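## Task

Read the lot number printed on the shelf edge beneath each foam block. Every foam block whose number occurs two or more times anywhere in the storeroom must end up on the desk, entirely supported with nothing overhanging its edge. Every foam block with a unique number stays on the shelf where it started. The robot must not tip over or finish leaning.

## Robot and tools

ROBOT. TidyBot++: a wheeled base 0.54 m long, 0.50 m wide and 0.38 m high, with four powered casters. It carries one seven-joint arm with a two-finger gripper. The shoulder sits 0.12 m ahead of the base centre and 0.68 m above the floor. There are two cameras: base_camera, fixed on the base, and wrist_camera, which looks along the hand. The arm begins folded with the hand pointing down. In that posture it reaches up to 0.08 m past the front of the base, and the elbow is up to 1.15 m high. A hand pointing straight down can go no higher than about 0.94 m above the floor, and only when close to the base.

FRAMES. All distances are in metres. The base frame has its origin on the floor under the base centre, with x forward, y left and z up. The odometry frame is the base frame as it stood when the scene began. hand_pose is the midpoint between the finger pads, expressed in the base frame. Its z axis runs out along the fingers, and the fingers close along its y axis.

move. One action per call. It can combine base, joints and target, plus optional speeds, cameras and blocking.
- base: an object with one or more relative commands, measured along the base's axes at the moment the command starts. translate_m is metres, forward positive, from -2 to 2. strafe_m is metres, left positive, from -2 to 2. rotate_rad is radians, counter-clockwise positive, from -6.3 to 6.3. These are offsets from the current position, not poses.
- joints: absolute targets given by name, in radians. joint_2_rad ranges from -2.249 to 2.249. joint_4_rad ranges from -2.579 to 2.579. joint_6_rad ranges from -2.099 to 2.099. joint_1, 3, 5 and 7 are unlimited and take the shorter way round, so to turn further, send steps smaller than half a turn. Note that positive joint_1 turns the arm clockwise seen from above. gripper_pos is absolute, from 0 (open, pads about 85 mm apart) to 1 (closed). The gap is roughly 85*(1-gripper_pos) mm.
- target: the hand's absolute pose as one list of seven numbers, [x, y, z, qw, qx, qy, qz], in the base frame, in metres plus a unit quaternion. When target is used, joints may only hold gripper_pos.
- speeds: caps on top speed for this action only. translate_m and strafe_m take 0.05 to 0.5 m/s. rotate_rad takes 0.1 to 1.57 rad/s. If translate and strafe are combined, give the speed under just one of them.
- cameras: a list drawn from base_camera, wrist_camera and all. Leaving it out returns every camera; [] returns none.
- blocking: true (the default) waits until everything is still. false returns after about 0.5 s while motion continues.
Unknown keys make a call invalid. Out-of-range values get it refused, and a refusal cancels later robot calls in the same reply.

wait(seconds 0 to 10, cameras) lets time pass and reports. stop(cameras) brakes every running motion. zoom_image(camera, region [x0,y0,x1,y1] in pixels, at most 504x504) enlarges part of the latest image and is useful for reading lot labels. read_manual only gives licence texts. finished_scene(scene) ends the current scene permanently, so first confirm the goal holds.

RESULTS. Look at base_status, joint_status and hand_status. They read moving, done, off_target (came to rest short and may still be pushing), stopped, not_followed (a check blocked the joint targets; "pose unreachable" for a target), contact_stop or time_out. A stop you did not command halts your reply's later calls. For the base, done only means the wheels turned as far as asked, even if they slipped or were blocked. base_odometry gives x, y and heading in radians, within ±3.142 with left positive. base_tilt is in degrees. joint_positions, hand_pose and hand_target are reported too. motor_effort is in percent, with the peak in brackets. Motor temperatures are reported per joint. MOTOR HOT appears at 60 °C, and at 75 °C the arm goes limp for 30 to 60 s. ARM HIT means the arm struck itself or the base. torque_fault freezes the arm for 10 s.

HAND TIPS. The hand bends away from a straight path, may overshoot, and typically settles within about 3 cm. To correct, add (wanted position minus hand_pose) to the last target. To hold still while loaded, resend hand_target, not hand_pose. A carried load makes the arm sag, so correct upward, and never command a joint to its current reading while loaded. Forward-pointing poses low and close in front of the base often go wrong. When a held object touches a surface, hand_pose stops dropping even as commands go lower. Closed fingertips reach about 20 mm beyond the hand point.

AVOID. Don't drive or turn the base while the arm is caught on something high, because the robot can tip. Don't reach far out from the folded pose over nearby furniture, and don't swing a stretched-out arm sideways. The arm doesn't avoid obstacles and keeps pushing into desks or shelves. Avoid dropping objects, releasing them while they move, slamming, hard impacts, strong pushes, squeezing hard on something still resting, and swinging loads fast. Keep the arm from holding loads stretched out for long so the motors don't overheat. Odometry drifts a few centimetres over many moves, so check position with the cameras. Loose objects can sometimes get nudged by outside disturbances.

Each tool is called by a JSON object that holds its "method" and its "body".

## Session

{"method": "move", "body": {}}

Scene clock: 0.00 s.
Motor temperatures (°C): [38 35 31 37 40 37 42]
base_odometry: x=+0.000 y=+0.000 heading=+0.000
base_tilt: forward=-0.4 right=+0.6
base_status: not commanded
joint_positions: joint_1_rad=-0.038 joint_2_rad=-0.374 joint_3_rad=+3.113 joint_4_rad=-2.523 joint_5_rad=-0.004 joint_6_rad=-0.911 joint_7_rad=+1.592 gripper_pos=+0.000
joint_status: not commanded
motor_effort: joint_1_rad=-1 joint_2_rad=-1 joint_3_rad=+1 joint_4_rad=+15 joint_5_rad=+1 joint_6_rad=+1 joint_7_rad=+0
hand_pose: x=+0.2532 y=+0.0103 z=+0.5912 quat_wxyz=(+0.003, +0.998, +0.042, +0.041) (m; base frame)
hand_target: x=+0.2524 y=+0.0102 z=+0.5907 quat_wxyz=(+0.003, +0.998, +0.042, +0.040) (m; base frame)
hand_status: not commanded
pictures: base_camera, wrist_camera
Images, in order (width x height): base_camera 644x364, wrist_camera 644x476.

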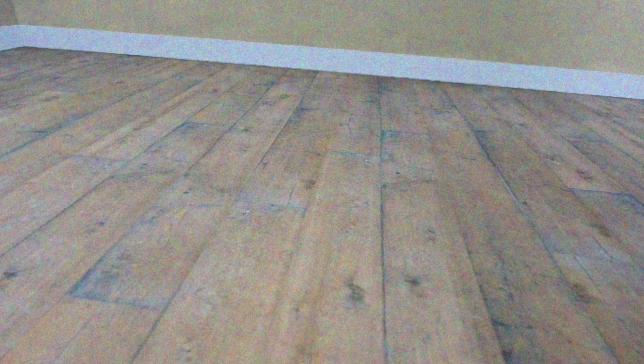

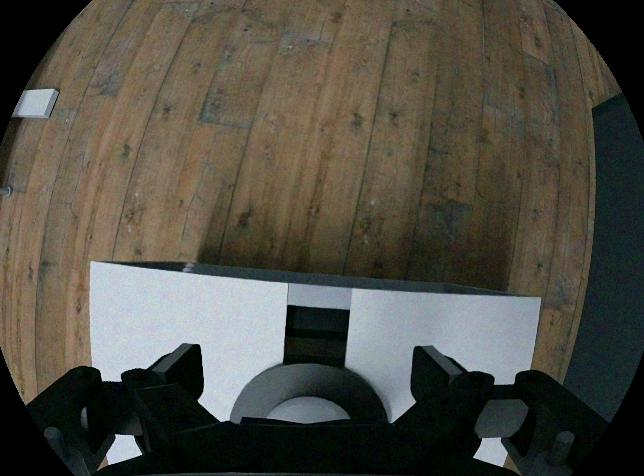

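{"method": "move", "body": {"joints": {"joint_6_rad":0.3}}}

{"method": "move", "body": {"base": {"rotate_rad":0.8}}}

{"method": "move", "body": {"base": {"rotate_rad":0.8}}}

{"method": "move", "body": {"base": {"rotate_rad":0.8}}}

{"method": "move", "body": {"base": {"rotate_rad":0.8}}}

{"method": "move", "body": {"base": {"rotate_rad":0.8}}}

{"method": "move", "body": {"base": {"rotate_rad":0.8}}}

{"method": "move", "body": {"base": {"rotate_rad":0.8}}}

Scene clock: 2.17 s.
Motor temperatures (°C): [38 35 31 37 40 37 42]
move: done
base_odometry: x=+0.000 y=+0.000 heading=+0.000
base_tilt: forward=-0.4 right=+0.6
base_status: not commanded
joint_positions: joint_1_rad=-0.038 joint_2_rad=-0.374 joint_3_rad=+3.113 joint_4_rad=-2.522 joint_5_rad=-0.004 joint_6_rad=+0.245 joint_7_rad=+1.592 gripper_pos=+0.000
joint_status: all done
motor_effort: joint_1_rad=-1(1) joint_2_rad=-6(6) joint_3_rad=+1(1) joint_4_rad=+19(20) joint_5_rad=+0(1) joint_6_rad=+9(9) joint_7_rad=+0(1)
hand_pose: x=+0.5217 y=+0.0285 z=+0.8003 quat_wxyz=(-0.009, +0.814, +0.036, +0.580) (m; base frame)
hand_target: x=+0.5261 y=+0.0289 z=+0.8150 quat_wxyz=(-0.010, +0.798, +0.035, +0.601) (m; base frame)
hand_status: not commanded
pictures: base_camera, wrist_camera
Images, in order (width x height): base_camera 644x364, wrist_camera 644x476.

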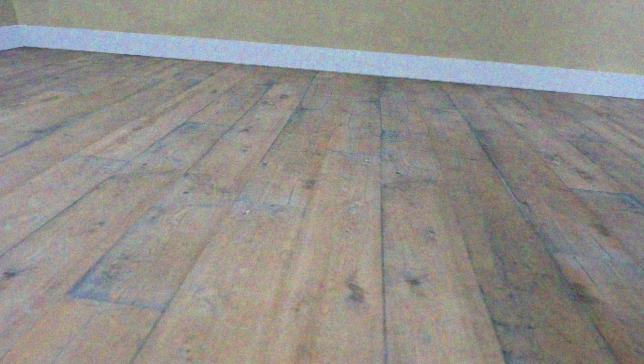

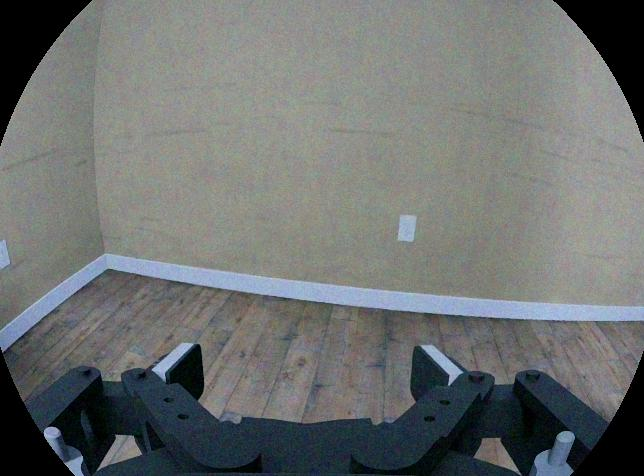

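Scene clock: 3.90 s.
Motor temperatures (°C): [38 35 31 37 40 37 42]
move: done
base_odometry: x=+0.000 y=+0.000 heading=+0.799
base_tilt: forward=-0.3 right=+0.6
base_status: done
joint_positions: joint_1_rad=-0.038 joint_2_rad=-0.374 joint_3_rad=+3.113 joint_4_rad=-2.522 joint_5_rad=-0.004 joint_6_rad=+0.245 joint_7_rad=+1.592 gripper_pos=+0.000
joint_status: not commanded
motor_effort: joint_1_rad=+0(1) joint_2_rad=-5(6) joint_3_rad=+1(2) joint_4_rad=+19(20) joint_5_rad=+1(1) joint_6_rad=+8(9) joint_7_rad=+0(1)
hand_pose: x=+0.5217 y=+0.0285 z=+0.8004 quat_wxyz=(-0.009, +0.813, +0.036, +0.580) (m; base frame)
hand_target: x=+0.5261 y=+0.0289 z=+0.8150 quat_wxyz=(-0.010, +0.798, +0.035, +0.601) (m; base frame)
hand_status: not commanded
pictures: base_camera, wrist_camera
Images, in order (width x height): base_camera 644x364, wrist_camera 644x476.

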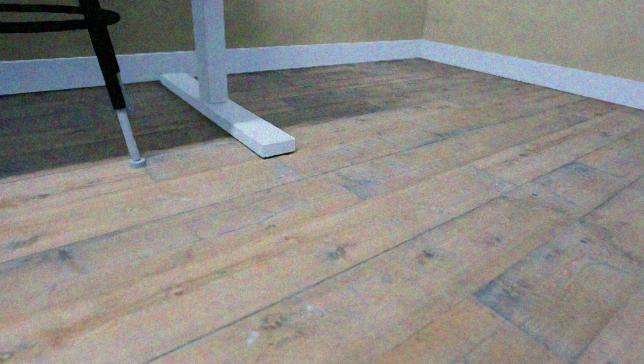

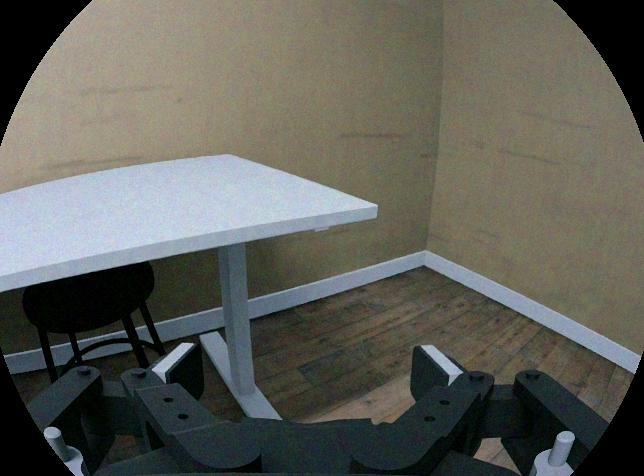

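Scene clock: 5.63 s.
Motor temperatures (°C): [38 35 31 37 40 37 42]
move: done
base_odometry: x=+0.000 y=+0.000 heading=+1.599
base_tilt: forward=-0.3 right=+0.6
base_status: done
joint_positions: joint_1_rad=-0.038 joint_2_rad=-0.374 joint_3_rad=+3.113 joint_4_rad=-2.522 joint_5_rad=-0.004 joint_6_rad=+0.245 joint_7_rad=+1.592 gripper_pos=+0.000
joint_status: not commanded
motor_effort: joint_1_rad=+0(2) joint_2_rad=-6(7) joint_3_rad=+1(2) joint_4_rad=+19(20) joint_5_rad=+1(1) joint_6_rad=+9(9) joint_7_rad=+0(1)
hand_pose: x=+0.5218 y=+0.0286 z=+0.8004 quat_wxyz=(-0.009, +0.813, +0.036, +0.581) (m; base frame)
hand_target: x=+0.5261 y=+0.0289 z=+0.8150 quat_wxyz=(-0.010, +0.798, +0.035, +0.601) (m; base frame)
hand_status: not commanded
pictures: base_camera, wrist_camera
Images, in order (width x height): base_camera 644x364, wrist_camera 644x476.

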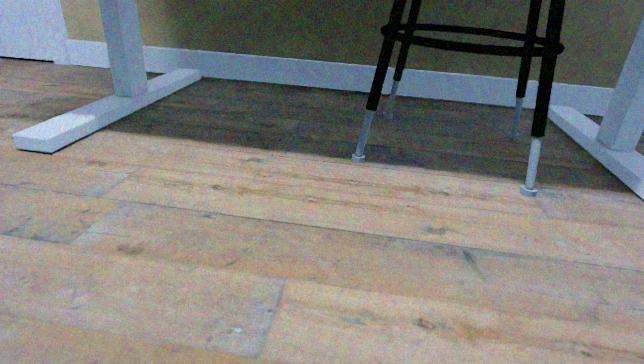

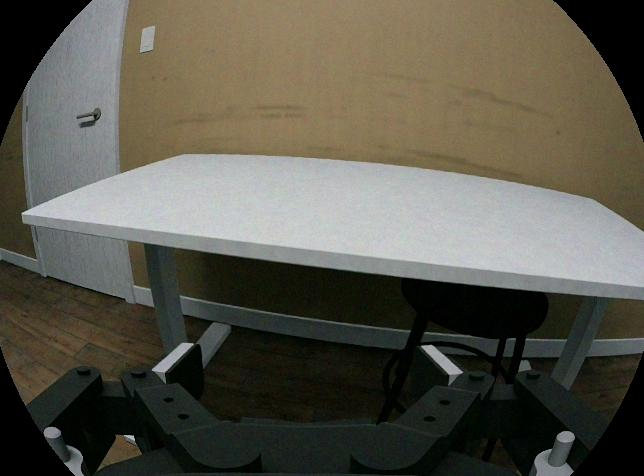

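Scene clock: 7.37 s.
Motor temperatures (°C): [38 35 31 37 40 38 42]
move: done
base_odometry: x=+0.000 y=+0.000 heading=+2.398
base_tilt: forward=-0.4 right=+0.6
base_status: done
joint_positions: joint_1_rad=-0.038 joint_2_rad=-0.374 joint_3_rad=+3.113 joint_4_rad=-2.522 joint_5_rad=-0.004 joint_6_rad=+0.246 joint_7_rad=+1.592 gripper_pos=+0.000
joint_status: not commanded
motor_effort: joint_1_rad=+0(2) joint_2_rad=-6(6) joint_3_rad=+1(2) joint_4_rad=+20(20) joint_5_rad=+1(1) joint_6_rad=+8(9) joint_7_rad=+0(1)
hand_pose: x=+0.5218 y=+0.0286 z=+0.8004 quat_wxyz=(-0.009, +0.813, +0.036, +0.581) (m; base frame)
hand_target: x=+0.5261 y=+0.0289 z=+0.8150 quat_wxyz=(-0.010, +0.798, +0.035, +0.601) (m; base frame)
hand_status: not commanded
pictures: base_camera, wrist_camera
Images, in order (width x height): base_camera 644x364, wrist_camera 644x476.

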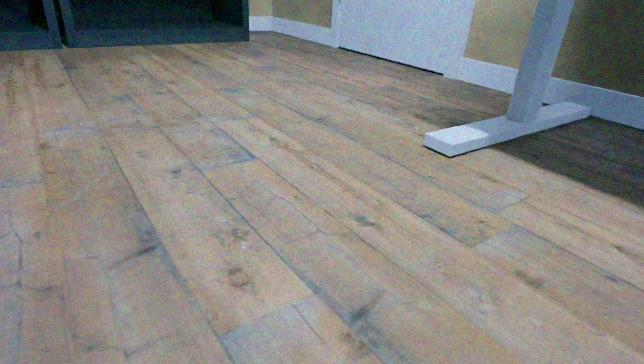

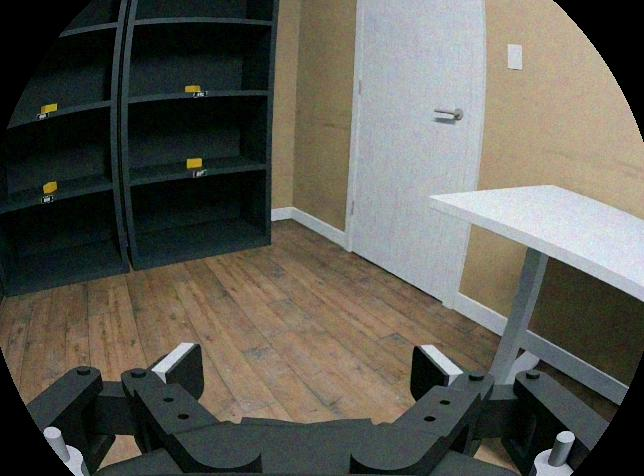

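Scene clock: 9.10 s.
Motor temperatures (°C): [38 35 31 37 40 38 42]
move: done
base_odometry: x=+0.000 y=+0.000 heading=-3.086
base_tilt: forward=-0.4 right=+0.6
base_status: done
joint_positions: joint_1_rad=-0.038 joint_2_rad=-0.374 joint_3_rad=+3.113 joint_4_rad=-2.522 joint_5_rad=-0.004 joint_6_rad=+0.246 joint_7_rad=+1.592 gripper_pos=+0.000
joint_status: not commanded
motor_effort: joint_1_rad=+0(1) joint_2_rad=-5(6) joint_3_rad=+1(2) joint_4_rad=+20(20) joint_5_rad=+1(1) joint_6_rad=+8(9) joint_7_rad=+0(1)
hand_pose: x=+0.5218 y=+0.0286 z=+0.8005 quat_wxyz=(-0.009, +0.813, +0.036, +0.581) (m; base frame)
hand_target: x=+0.5261 y=+0.0289 z=+0.8150 quat_wxyz=(-0.010, +0.798, +0.035, +0.601) (m; base frame)
hand_status: not commanded
pictures: base_camera, wrist_camera
Images, in order (width x height): base_camera 644x364, wrist_camera 644x476.

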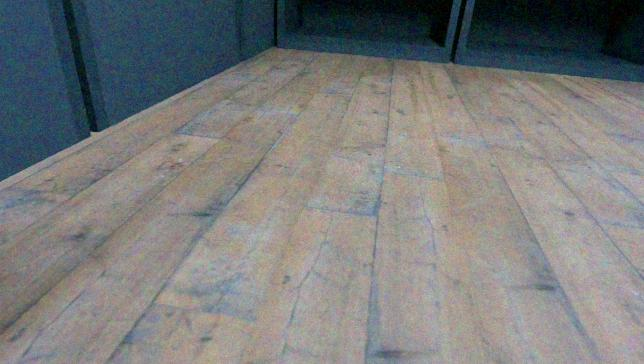

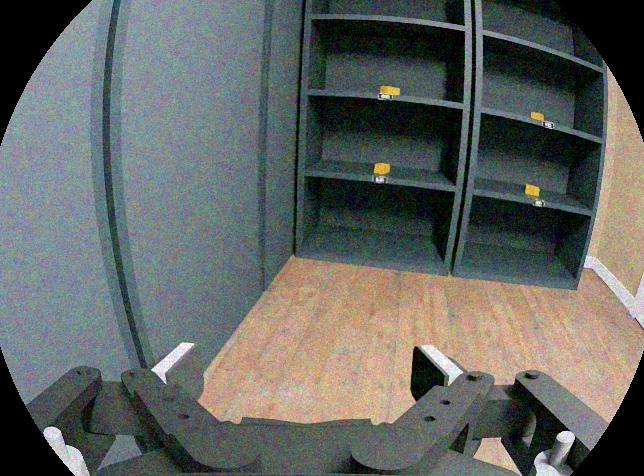

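Scene clock: 10.83 s.
Motor temperatures (°C): [38 35 31 37 40 38 42]
move: done
base_odometry: x=+0.000 y=+0.000 heading=-2.287
base_tilt: forward=-0.3 right=+0.6
base_status: done
joint_positions: joint_1_rad=-0.038 joint_2_rad=-0.374 joint_3_rad=+3.112 joint_4_rad=-2.522 joint_5_rad=-0.004 joint_6_rad=+0.246 joint_7_rad=+1.592 gripper_pos=+0.000
joint_status: not commanded
motor_effort: joint_1_rad=+0(2) joint_2_rad=-5(7) joint_3_rad=+1(2) joint_4_rad=+19(20) joint_5_rad=+1(1) joint_6_rad=+8(9) joint_7_rad=+0(1)
hand_pose: x=+0.5218 y=+0.0286 z=+0.8005 quat_wxyz=(-0.009, +0.813, +0.036, +0.581) (m; base frame)
hand_target: x=+0.5261 y=+0.0289 z=+0.8150 quat_wxyz=(-0.010, +0.798, +0.035, +0.601) (m; base frame)
hand_status: not commanded
pictures: base_camera, wrist_camera
Images, in order (width x height): base_camera 644x364, wrist_camera 644x476.

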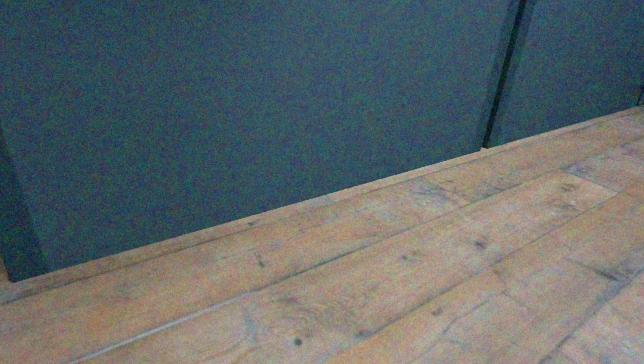

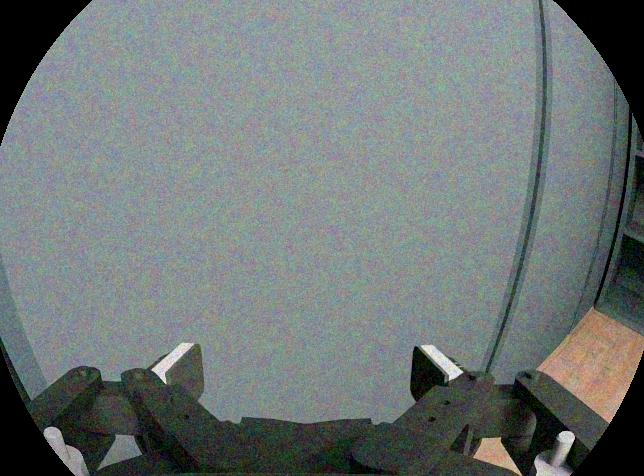

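Scene clock: 12.57 s.
Motor temperatures (°C): [38 35 31 37 40 38 42]
move: done
base_odometry: x=+0.000 y=+0.000 heading=-1.488
base_tilt: forward=-0.4 right=+0.6
base_status: done
joint_positions: joint_1_rad=-0.038 joint_2_rad=-0.374 joint_3_rad=+3.112 joint_4_rad=-2.522 joint_5_rad=-0.004 joint_6_rad=+0.246 joint_7_rad=+1.592 gripper_pos=+0.000
joint_status: not commanded
motor_effort: joint_1_rad=-1(2) joint_2_rad=-6(6) joint_3_rad=+1(2) joint_4_rad=+20(20) joint_5_rad=+1(1) joint_6_rad=+8(9) joint_7_rad=+0(1)
hand_pose: x=+0.5218 y=+0.0287 z=+0.8005 quat_wxyz=(-0.009, +0.813, +0.036, +0.581) (m; base frame)
hand_target: x=+0.5261 y=+0.0289 z=+0.8150 quat_wxyz=(-0.010, +0.798, +0.035, +0.601) (m; base frame)
hand_status: not commanded
pictures: base_camera, wrist_camera
Images, in order (width x height): base_camera 644x364, wrist_camera 644x476.

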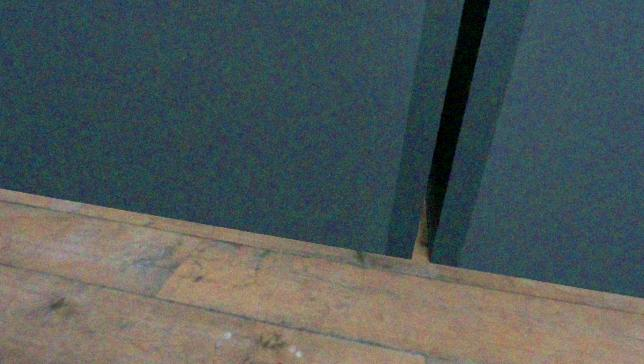

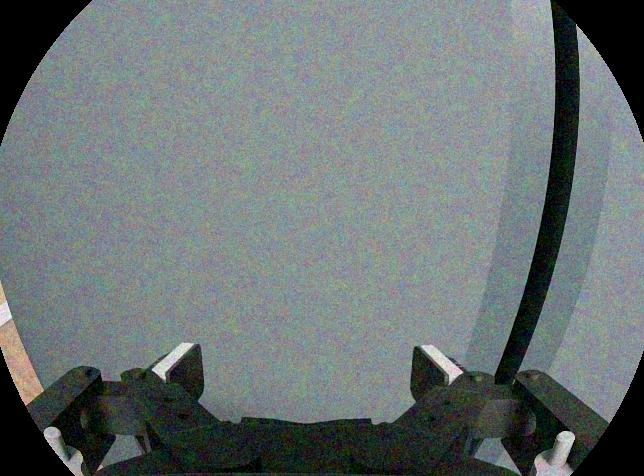

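Scene clock: 14.30 s.
Motor temperatures (°C): [38 35 31 37 40 38 42]
move: done
base_odometry: x=+0.000 y=+0.000 heading=-0.689
base_tilt: forward=-0.3 right=+0.6
base_status: done
joint_positions: joint_1_rad=-0.038 joint_2_rad=-0.374 joint_3_rad=+3.112 joint_4_rad=-2.522 joint_5_rad=-0.004 joint_6_rad=+0.246 joint_7_rad=+1.592 gripper_pos=+0.000
joint_status: not commanded
motor_effort: joint_1_rad=-1(2) joint_2_rad=-5(7) joint_3_rad=+1(2) joint_4_rad=+20(20) joint_5_rad=+1(1) joint_6_rad=+8(9) joint_7_rad=+0(1)
hand_pose: x=+0.5218 y=+0.0287 z=+0.8005 quat_wxyz=(-0.009, +0.813, +0.036, +0.581) (m; base frame)
hand_target: x=+0.5261 y=+0.0289 z=+0.8150 quat_wxyz=(-0.010, +0.798, +0.035, +0.601) (m; base frame)
hand_status: not commanded
pictures: base_camera, wrist_camera
Images, in order (width x height): base_camera 644x364, wrist_camera 644x476.

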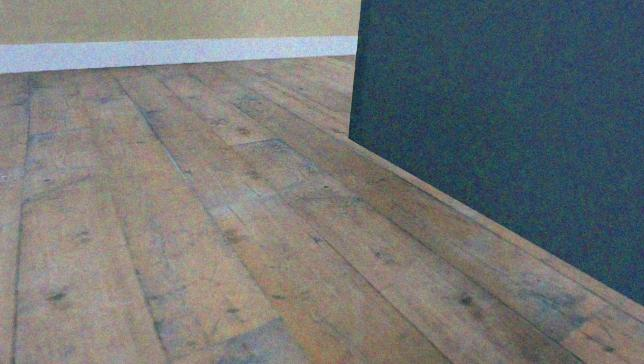

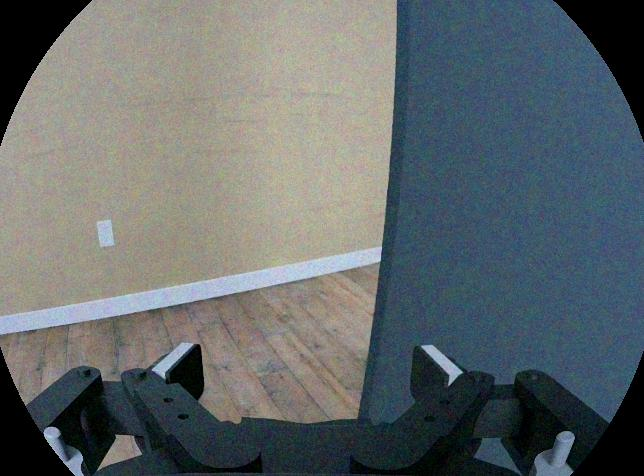

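{"method": "move", "body": {"base": {"rotate_rad":-2.45}, "cameras": []}}

{"method": "move", "body": {"base": {"translate_m":0.7,"strafe_m":-0.35}}}

{"method": "zoom_image", "body": {"camera": "wrist_camera", "region": [280, 60, 600, 260]}}

Scene clock: 17.57 s.
Motor temperatures (°C): [38 35 31 37 40 38 42]
move: done
base_odometry: x=+0.000 y=+0.000 heading=-3.138
base_tilt: forward=-0.3 right=+0.6
base_status: done
joint_positions: joint_1_rad=-0.038 joint_2_rad=-0.374 joint_3_rad=+3.112 joint_4_rad=-2.522 joint_5_rad=-0.004 joint_6_rad=+0.247 joint_7_rad=+1.592 gripper_pos=+0.000
joint_status: not commanded
motor_effort: joint_1_rad=+0(1) joint_2_rad=-5(7) joint_3_rad=+1(2) joint_4_rad=+20(20) joint_5_rad=+1(1) joint_6_rad=+8(9) joint_7_rad=+0(1)
hand_pose: x=+0.5218 y=+0.0287 z=+0.8007 quat_wxyz=(-0.009, +0.813, +0.036, +0.581) (m; base frame)
hand_target: x=+0.5261 y=+0.0289 z=+0.8150 quat_wxyz=(-0.010, +0.798, +0.035, +0.601) (m; base frame)
hand_status: not commanded
pictures: none
No camera images: "cameras" was empty.

Scene clock: 20.40 s.
Motor temperatures (°C): [38 35 31 37 40 38 42]
move: done
base_odometry: x=-0.702 y=+0.347 heading=-3.139
base_tilt: forward=-0.3 right=+0.6
base_status: done
joint_positions: joint_1_rad=-0.038 joint_2_rad=-0.375 joint_3_rad=+3.112 joint_4_rad=-2.522 joint_5_rad=-0.004 joint_6_rad=+0.248 joint_7_rad=+1.592 gripper_pos=+0.000
joint_status: not commanded
motor_effort: joint_1_rad=+0(1) joint_2_rad=-5(8) joint_3_rad=+1(2) joint_4_rad=+20(21) joint_5_rad=+1(1) joint_6_rad=+8(9) joint_7_rad=+0(1)
hand_pose: x=+0.5219 y=+0.0287 z=+0.8014 quat_wxyz=(-0.009, +0.812, +0.036, +0.582) (m; base frame)
hand_target: x=+0.5261 y=+0.0289 z=+0.8150 quat_wxyz=(-0.010, +0.798, +0.035, +0.601) (m; base frame)
hand_status: not commanded
pictures: base_camera, wrist_camera
Images, in order (width x height): base_camera 644x364, wrist_camera 644x476.

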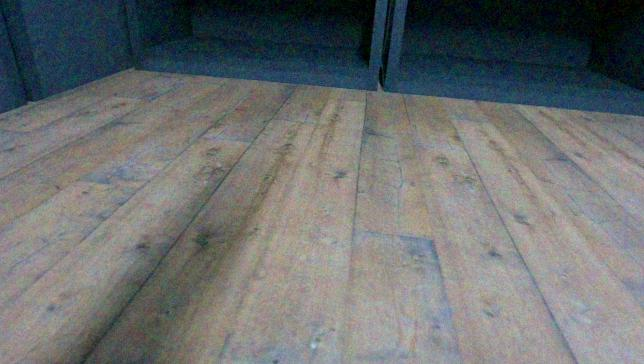

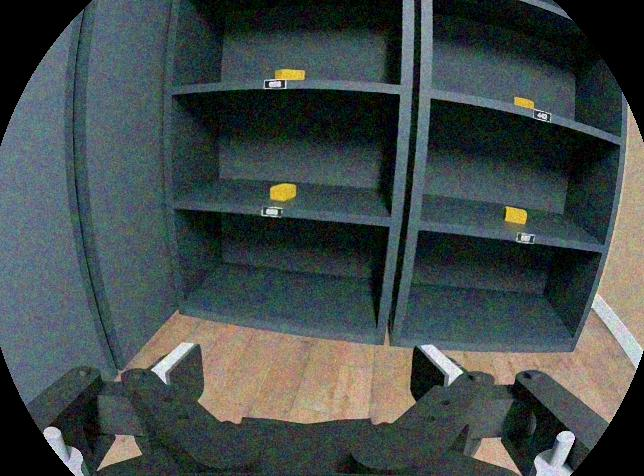

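Scaled by 1.575.

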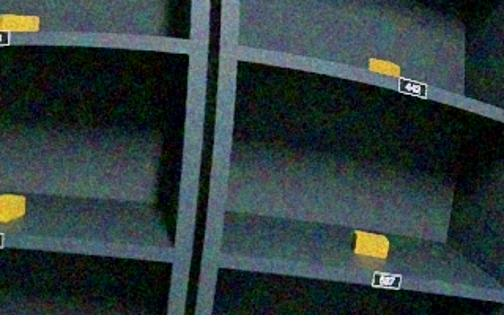

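{"method": "zoom_image", "body": {"camera": "wrist_camera", "region": [250, 190, 310, 230]}}

{"method": "zoom_image", "body": {"camera": "wrist_camera", "region": [250, 60, 310, 100]}}

{"method": "zoom_image", "body": {"camera": "wrist_camera", "region": [500, 90, 560, 130]}}

{"method": "zoom_image", "body": {"camera": "wrist_camera", "region": [495, 205, 555, 245]}}

{"method": "move", "body": {"joints": {"joint_6_rad":0.9}}}

Scaled by 8.400.

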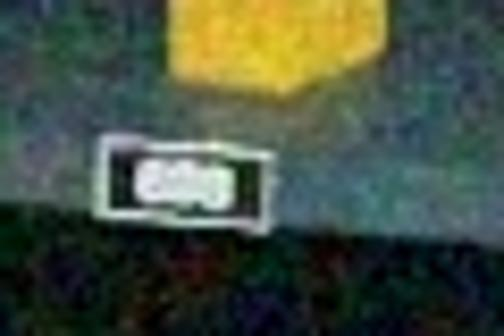

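Scaled by 8.400.

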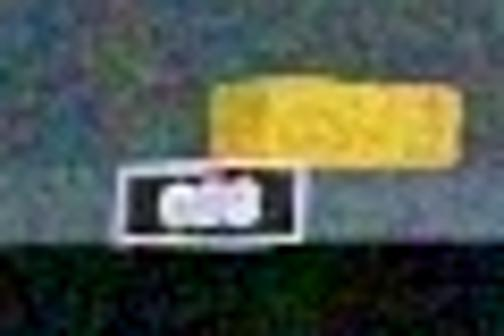

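Scaled by 8.400.

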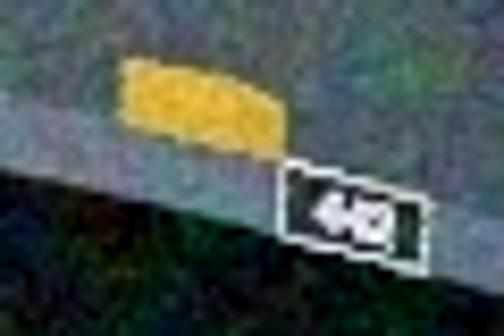

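Scaled by 8.400.

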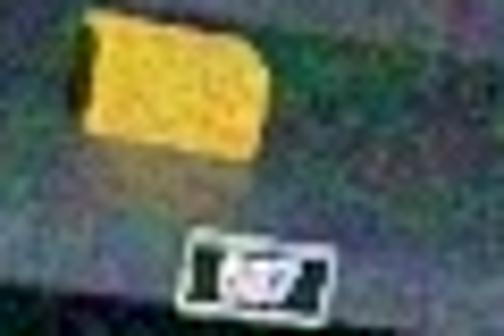

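Scene clock: 21.97 s.
Motor temperatures (°C): [38 35 31 37 40 38 42]
move: done
base_odometry: x=-0.702 y=+0.347 heading=-3.139
base_tilt: forward=-0.3 right=+0.6
base_status: not commanded
joint_positions: joint_1_rad=-0.038 joint_2_rad=-0.375 joint_3_rad=+3.112 joint_4_rad=-2.522 joint_5_rad=-0.004 joint_6_rad=+0.845 joint_7_rad=+1.592 gripper_pos=+0.000
joint_status: all done
motor_effort: joint_1_rad=-1(1) joint_2_rad=-5(7) joint_3_rad=+1(1) joint_4_rad=+20(22) joint_5_rad=+1(1) joint_6_rad=+8(11) joint_7_rad=+0(1)
hand_pose: x=+0.5273 y=+0.0303 z=+0.9846 quat_wxyz=(-0.015, +0.605, +0.028, +0.795) (m; base frame)
hand_target: x=+0.5224 y=+0.0299 z=+0.9989 quat_wxyz=(-0.015, +0.585, +0.027, +0.811) (m; base frame)
hand_status: not commanded
pictures: base_camera, wrist_camera
Images, in order (width x height): base_camera 644x364, wrist_camera 644x476.

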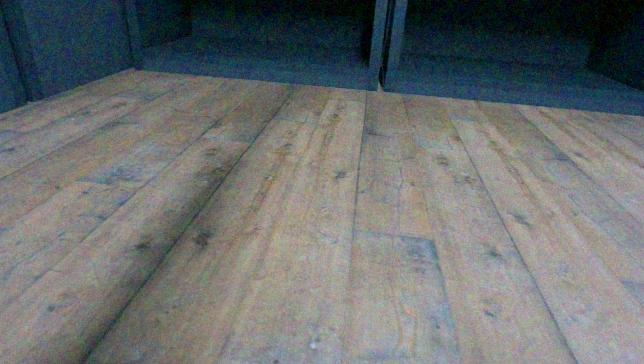

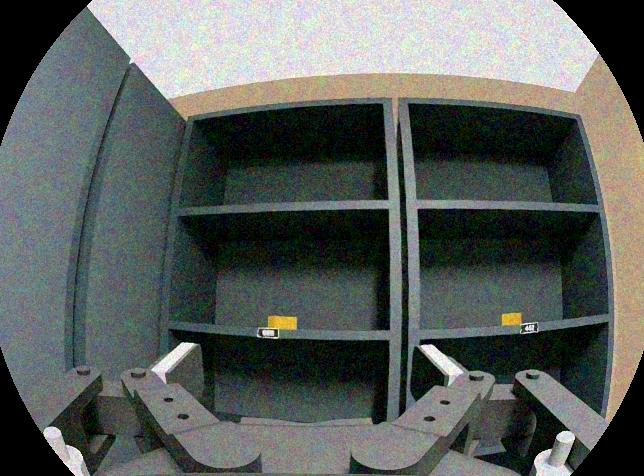

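{"method": "move", "body": {"base": {"translate_m":0.4,"strafe_m":0.1}, "joints": {"joint_6_rad":0.3}}}

{"method": "zoom_image", "body": {"camera": "wrist_camera", "region": [180, 0, 600, 310]}}

Scene clock: 24.37 s.
Motor temperatures (°C): [38 35 31 37 40 38 42]
move: done
base_odometry: x=-1.101 y=+0.246 heading=-3.140
base_tilt: forward=-0.3 right=+0.6
base_status: done
joint_positions: joint_1_rad=-0.038 joint_2_rad=-0.375 joint_3_rad=+3.112 joint_4_rad=-2.522 joint_5_rad=-0.004 joint_6_rad=+0.337 joint_7_rad=+1.592 gripper_pos=+0.000
joint_status: all done
motor_effort: joint_1_rad=+0(1) joint_2_rad=-6(8) joint_3_rad=+1(1) joint_4_rad=+20(23) joint_5_rad=+1(1) joint_6_rad=+9(10) joint_7_rad=+0(1)
hand_pose: x=+0.5296 y=+0.0294 z=+0.8283 quat_wxyz=(-0.010, +0.786, +0.035, +0.618) (m; base frame)
hand_target: x=+0.5261 y=+0.0289 z=+0.8150 quat_wxyz=(-0.010, +0.798, +0.035, +0.601) (m; base frame)
hand_status: not commanded
pictures: base_camera, wrist_camera
Images, in order (width x height): base_camera 644x364, wrist_camera 644x476.

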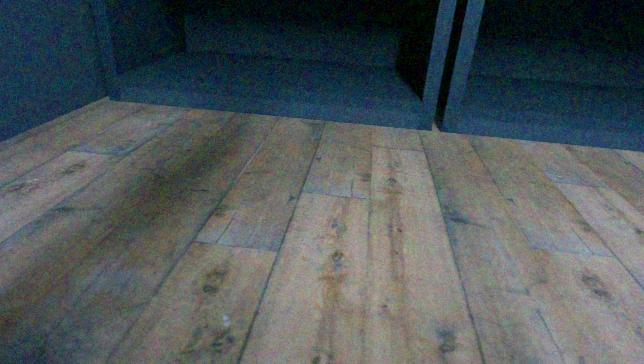

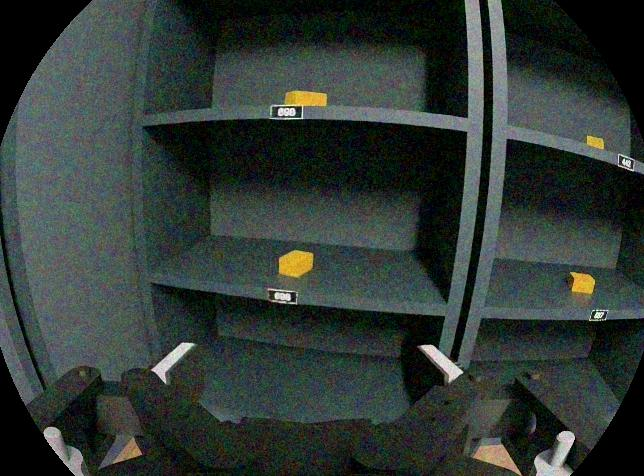

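Scaled by 1.200.

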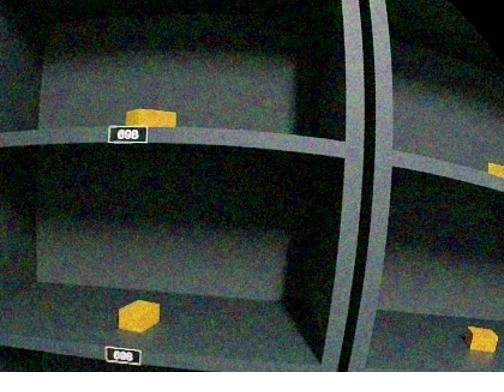

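{"method": "zoom_image", "body": {"camera": "wrist_camera", "region": [260, 280, 305, 310]}}

{"method": "zoom_image", "body": {"camera": "wrist_camera", "region": [264, 97, 309, 127]}}

{"method": "move", "body": {"base": {"strafe_m":-0.75}}}

{"method": "zoom_image", "body": {"camera": "wrist_camera", "region": [200, 50, 460, 320]}}

Scaled by 11.200.

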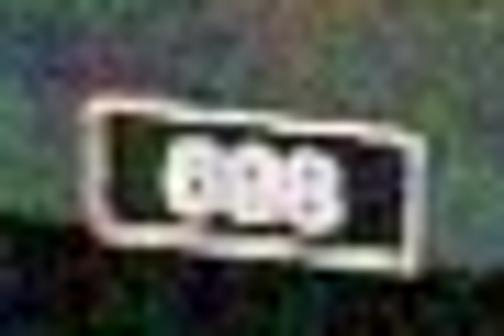

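Scaled by 11.200.

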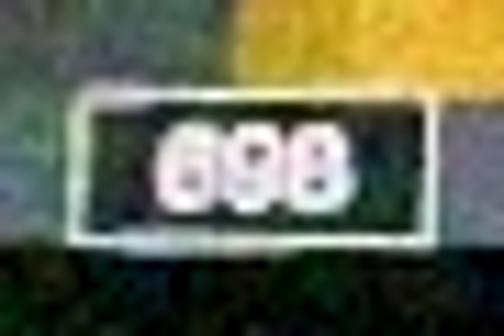

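Scene clock: 27.47 s.
Motor temperatures (°C): [38 35 31 37 40 38 42]
move: done
base_odometry: x=-1.103 y=+0.996 heading=-3.139
base_tilt: forward=-0.3 right=+0.6
base_status: done
joint_positions: joint_1_rad=-0.038 joint_2_rad=-0.375 joint_3_rad=+3.112 joint_4_rad=-2.522 joint_5_rad=-0.004 joint_6_rad=+0.337 joint_7_rad=+1.592 gripper_pos=+0.000
joint_status: not commanded
motor_effort: joint_1_rad=+0(1) joint_2_rad=-5(7) joint_3_rad=+1(2) joint_4_rad=+20(21) joint_5_rad=+1(1) joint_6_rad=+8(10) joint_7_rad=+0(1)
hand_pose: x=+0.5296 y=+0.0294 z=+0.8283 quat_wxyz=(-0.010, +0.786, +0.035, +0.618) (m; base frame)
hand_target: x=+0.5261 y=+0.0289 z=+0.8150 quat_wxyz=(-0.010, +0.798, +0.035, +0.601) (m; base frame)
hand_status: not commanded
pictures: base_camera, wrist_camera
Images, in order (width x height): base_camera 644x364, wrist_camera 644x476.

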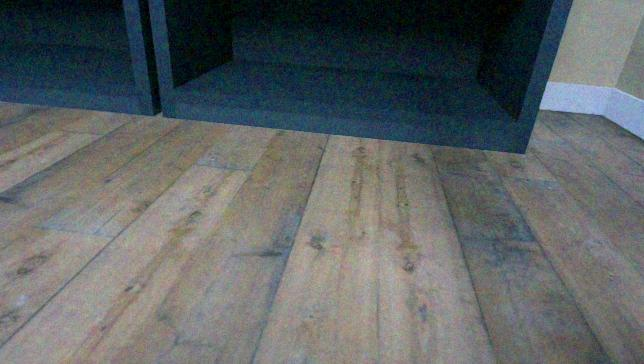

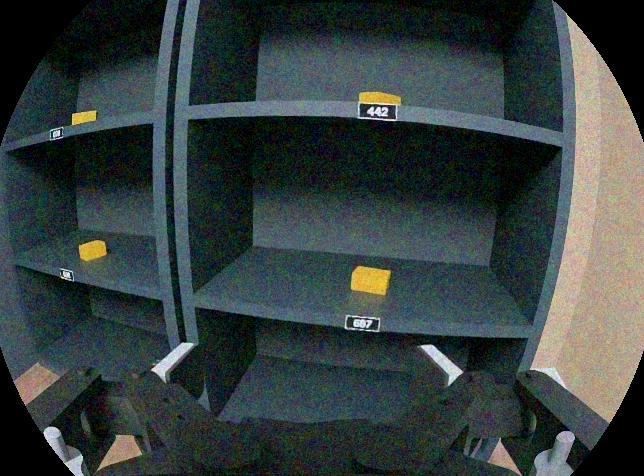

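Scaled by 1.867.

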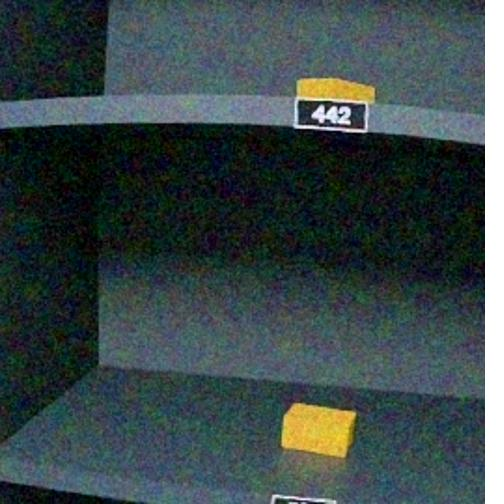

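{"method": "zoom_image", "body": {"camera": "wrist_camera", "region": [340, 308, 385, 338]}}

{"method": "move", "body": {"base": {"translate_m":0.2,"strafe_m":0.75}}}

{"method": "zoom_image", "body": {"camera": "wrist_camera", "region": [180, 40, 380, 380]}}

Scaled by 11.200.

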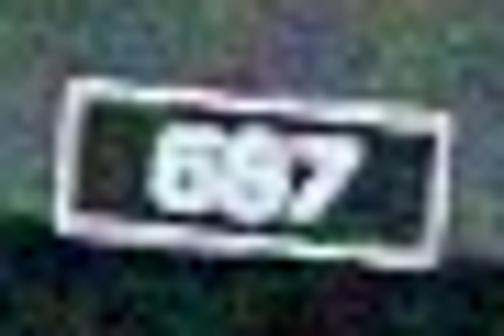

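Scene clock: 30.70 s.
Motor temperatures (°C): [38 35 31 37 40 38 42]
move: done
base_odometry: x=-1.301 y=+0.246 heading=-3.139
base_tilt: forward=-0.4 right=+0.6
base_status: done
joint_positions: joint_1_rad=-0.038 joint_2_rad=-0.375 joint_3_rad=+3.112 joint_4_rad=-2.522 joint_5_rad=-0.004 joint_6_rad=+0.336 joint_7_rad=+1.592 gripper_pos=+0.000
joint_status: not commanded
motor_effort: joint_1_rad=-1(1) joint_2_rad=-5(7) joint_3_rad=+1(2) joint_4_rad=+20(21) joint_5_rad=+1(1) joint_6_rad=+8(10) joint_7_rad=+0(1)
hand_pose: x=+0.5295 y=+0.0294 z=+0.8281 quat_wxyz=(-0.010, +0.786, +0.035, +0.617) (m; base frame)
hand_target: x=+0.5261 y=+0.0289 z=+0.8150 quat_wxyz=(-0.010, +0.798, +0.035, +0.601) (m; base frame)
hand_status: not commanded
pictures: base_camera, wrist_camera
Images, in order (width x height): base_camera 644x364, wrist_camera 644x476.

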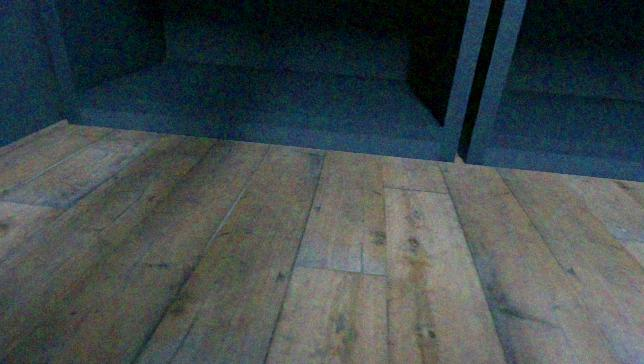

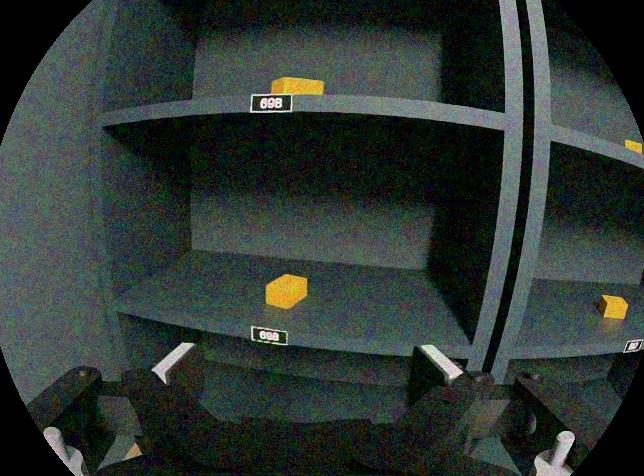

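Scaled by 1.482.

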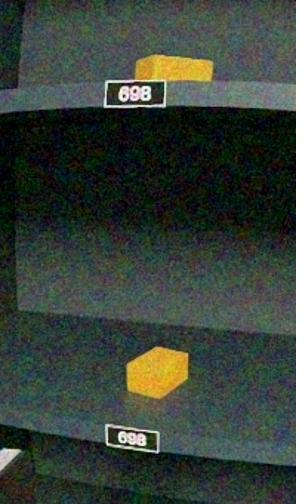

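{"method": "zoom_image", "body": {"camera": "wrist_camera", "region": [240, 260, 330, 350]}}

{"method": "zoom_image", "body": {"camera": "wrist_camera", "region": [240, 60, 340, 120]}}

Scaled by 5.600.

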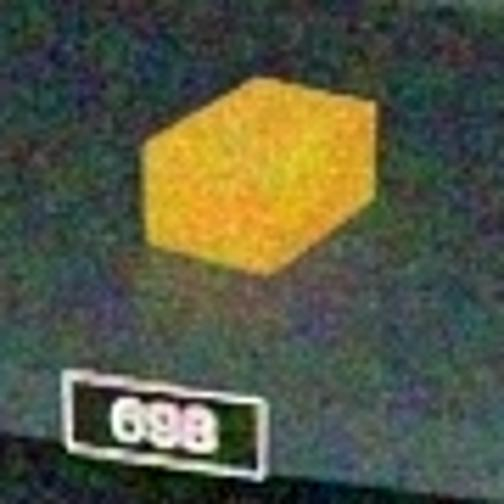

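Scaled by 5.040.

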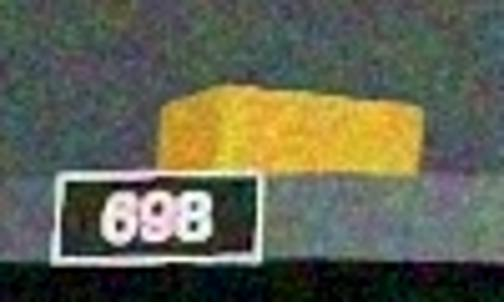

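{"method": "move", "body": {"base": {"translate_m":0.22}, "cameras": []}}

{"method": "move", "body": {"target": [0.66, 0.19, 0.75, 0.0894, 0.844, -0.149, 0.507]}}

Scene clock: 33.97 s.
Motor temperatures (°C): [38 35 31 37 40 38 42]
move: done
base_odometry: x=-1.521 y=+0.245 heading=-3.139
base_tilt: forward=-0.3 right=+0.6
base_status: done
joint_positions: joint_1_rad=-0.038 joint_2_rad=-0.374 joint_3_rad=+3.112 joint_4_rad=-2.522 joint_5_rad=-0.004 joint_6_rad=+0.336 joint_7_rad=+1.592 gripper_pos=+0.000
joint_status: not commanded
motor_effort: joint_1_rad=+0(1) joint_2_rad=-6(9) joint_3_rad=+1(1) joint_4_rad=+19(22) joint_5_rad=+1(1) joint_6_rad=+9(9) joint_7_rad=+0(0)
hand_pose: x=+0.5297 y=+0.0294 z=+0.8274 quat_wxyz=(-0.010, +0.786, +0.035, +0.617) (m; base frame)
hand_target: x=+0.5261 y=+0.0289 z=+0.8150 quat_wxyz=(-0.010, +0.798, +0.035, +0.601) (m; base frame)
hand_status: not commanded
pictures: none
No camera images: "cameras" was empty.

Scene clock: 36.77 s.
Motor temperatures (°C): [38 35 31 37 40 38 42]
move: done
base_odometry: x=-1.521 y=+0.245 heading=-3.139
base_tilt: forward=-0.3 right=+0.6
base_status: not commanded
joint_positions: joint_1_rad=+1.516 joint_2_rad=-0.938 joint_3_rad=+1.698 joint_4_rad=-1.828 joint_5_rad=-0.619 joint_6_rad=-0.404 joint_7_rad=+1.315 gripper_pos=+0.000
joint_status: not commanded
motor_effort: joint_1_rad=-1(1) joint_2_rad=+23(24) joint_3_rad=+17(17) joint_4_rad=+13(22) joint_5_rad=+2(2) joint_6_rad=+7(9) joint_7_rad=+0(1)
hand_pose: x=+0.6599 y=+0.1759 z=+0.7729 quat_wxyz=(+0.119, +0.835, -0.115, +0.524) (m; base frame)
hand_target: x=+0.6600 y=+0.1900 z=+0.7500 quat_wxyz=(+0.089, +0.844, -0.149, +0.507) (m; base frame)
hand_status: done (0.027 m and 5.6 deg from the pose sent, 0.221 m and 28.0 deg at the start)
pictures: base_camera, wrist_camera
Images, in order (width x height): base_camera 644x364, wrist_camera 644x476.

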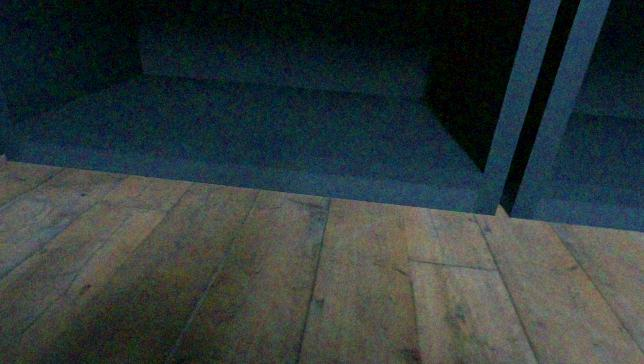

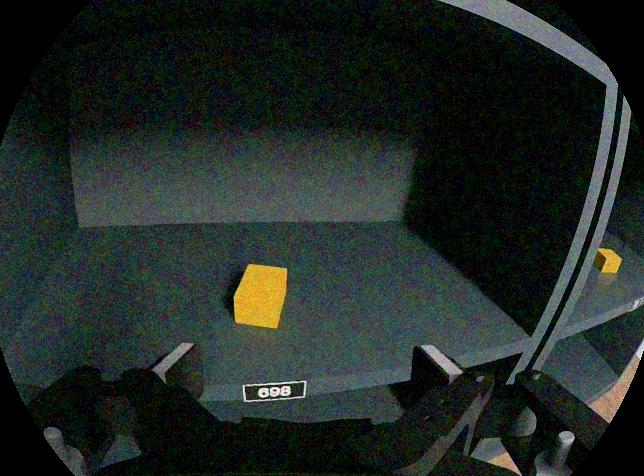

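{"method": "move", "body": {"target": [0.70, 0.262, 0.70, 0.0894, 0.844, -0.149, 0.507]}}

Scene clock: 38.40 s.
Motor temperatures (°C): [38 35 31 37 40 38 42]
move: done
base_odometry: x=-1.521 y=+0.245 heading=-3.139
base_tilt: forward=-0.3 right=+0.6
base_status: not commanded
joint_positions: joint_1_rad=+1.607 joint_2_rad=-1.174 joint_3_rad=+1.678 joint_4_rad=-1.630 joint_5_rad=-0.767 joint_6_rad=-0.546 joint_7_rad=+1.216 gripper_pos=+0.000
joint_status: not commanded
motor_effort: joint_1_rad=-1(1) joint_2_rad=+30(32) joint_3_rad=+20(21) joint_4_rad=+9(14) joint_5_rad=+2(3) joint_6_rad=+7(8) joint_7_rad=+0(1)
hand_pose: x=+0.6994 y=+0.2530 z=+0.7283 quat_wxyz=(+0.119, +0.833, -0.113, +0.529) (m; base frame)
hand_target: x=+0.7000 y=+0.2620 z=+0.7000 quat_wxyz=(+0.089, +0.844, -0.149, +0.507) (m; base frame)
hand_status: done (0.030 m and 6.0 deg from the pose sent, 0.120 m and 5.6 deg at the start)
pictures: base_camera, wrist_camera
Images, in order (width x height): base_camera 644x364, wrist_camera 644x476.

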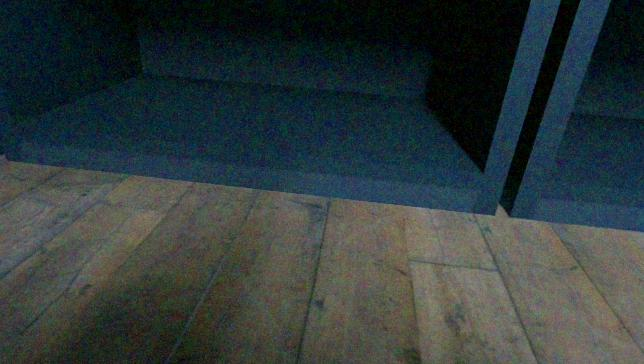

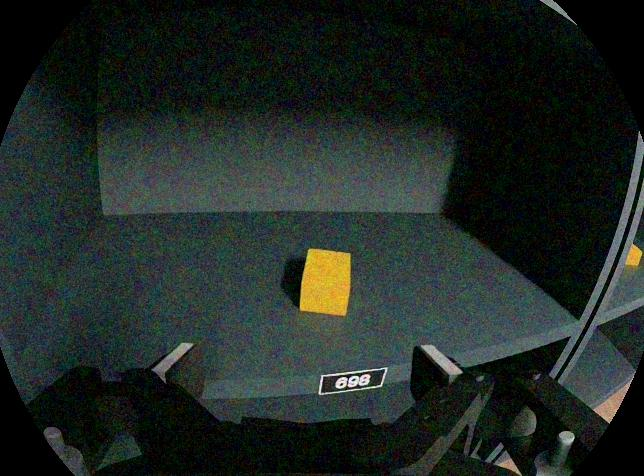

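{"method": "move", "body": {"target": [0.84, 0.21, 0.64, 0.0894, 0.844, -0.149, 0.507]}}

Scene clock: 40.30 s.
Motor temperatures (°C): [38 35 31 37 40 38 42]
move: done
base_odometry: x=-1.521 y=+0.245 heading=-3.139
base_tilt: forward=-0.3 right=+0.6
base_status: not commanded
joint_positions: joint_1_rad=+1.988 joint_2_rad=-1.263 joint_3_rad=+1.545 joint_4_rad=-1.409 joint_5_rad=-1.004 joint_6_rad=-0.547 joint_7_rad=+1.288 gripper_pos=+0.000
joint_status: not commanded
motor_effort: joint_1_rad=+0(3) joint_2_rad=+37(38) joint_3_rad=+20(21) joint_4_rad=+7(9) joint_5_rad=+2(3) joint_6_rad=+8(8) joint_7_rad=+0(1)
hand_pose: x=+0.8266 y=+0.1882 z=+0.6549 quat_wxyz=(+0.106, +0.844, -0.168, +0.498) (m; base frame)
hand_target: x=+0.8400 y=+0.2100 z=+0.6400 quat_wxyz=(+0.089, +0.844, -0.149, +0.507) (m; base frame)
hand_status: done (0.030 m and 3.1 deg from the pose sent, 0.172 m and 6.0 deg at the start)
pictures: base_camera, wrist_camera
Images, in order (width x height): base_camera 644x364, wrist_camera 644x476.

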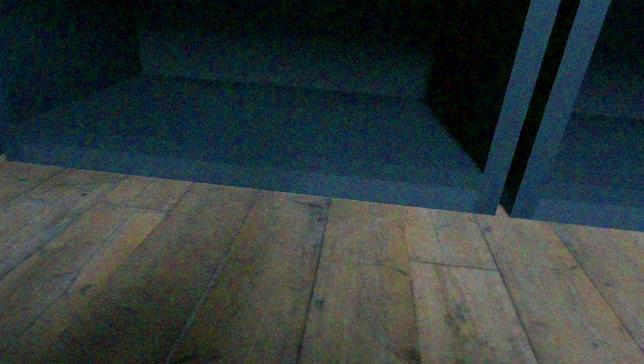

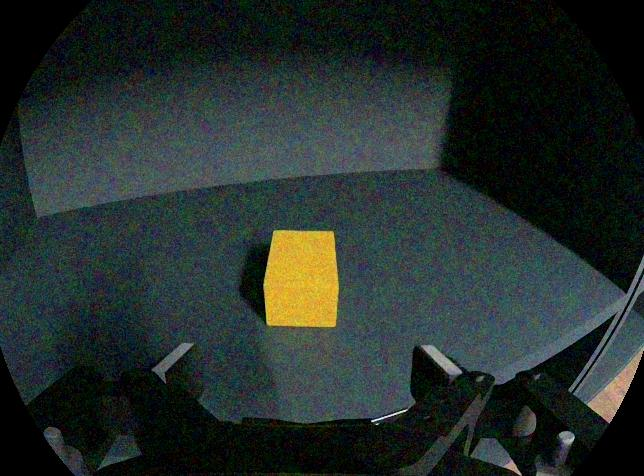

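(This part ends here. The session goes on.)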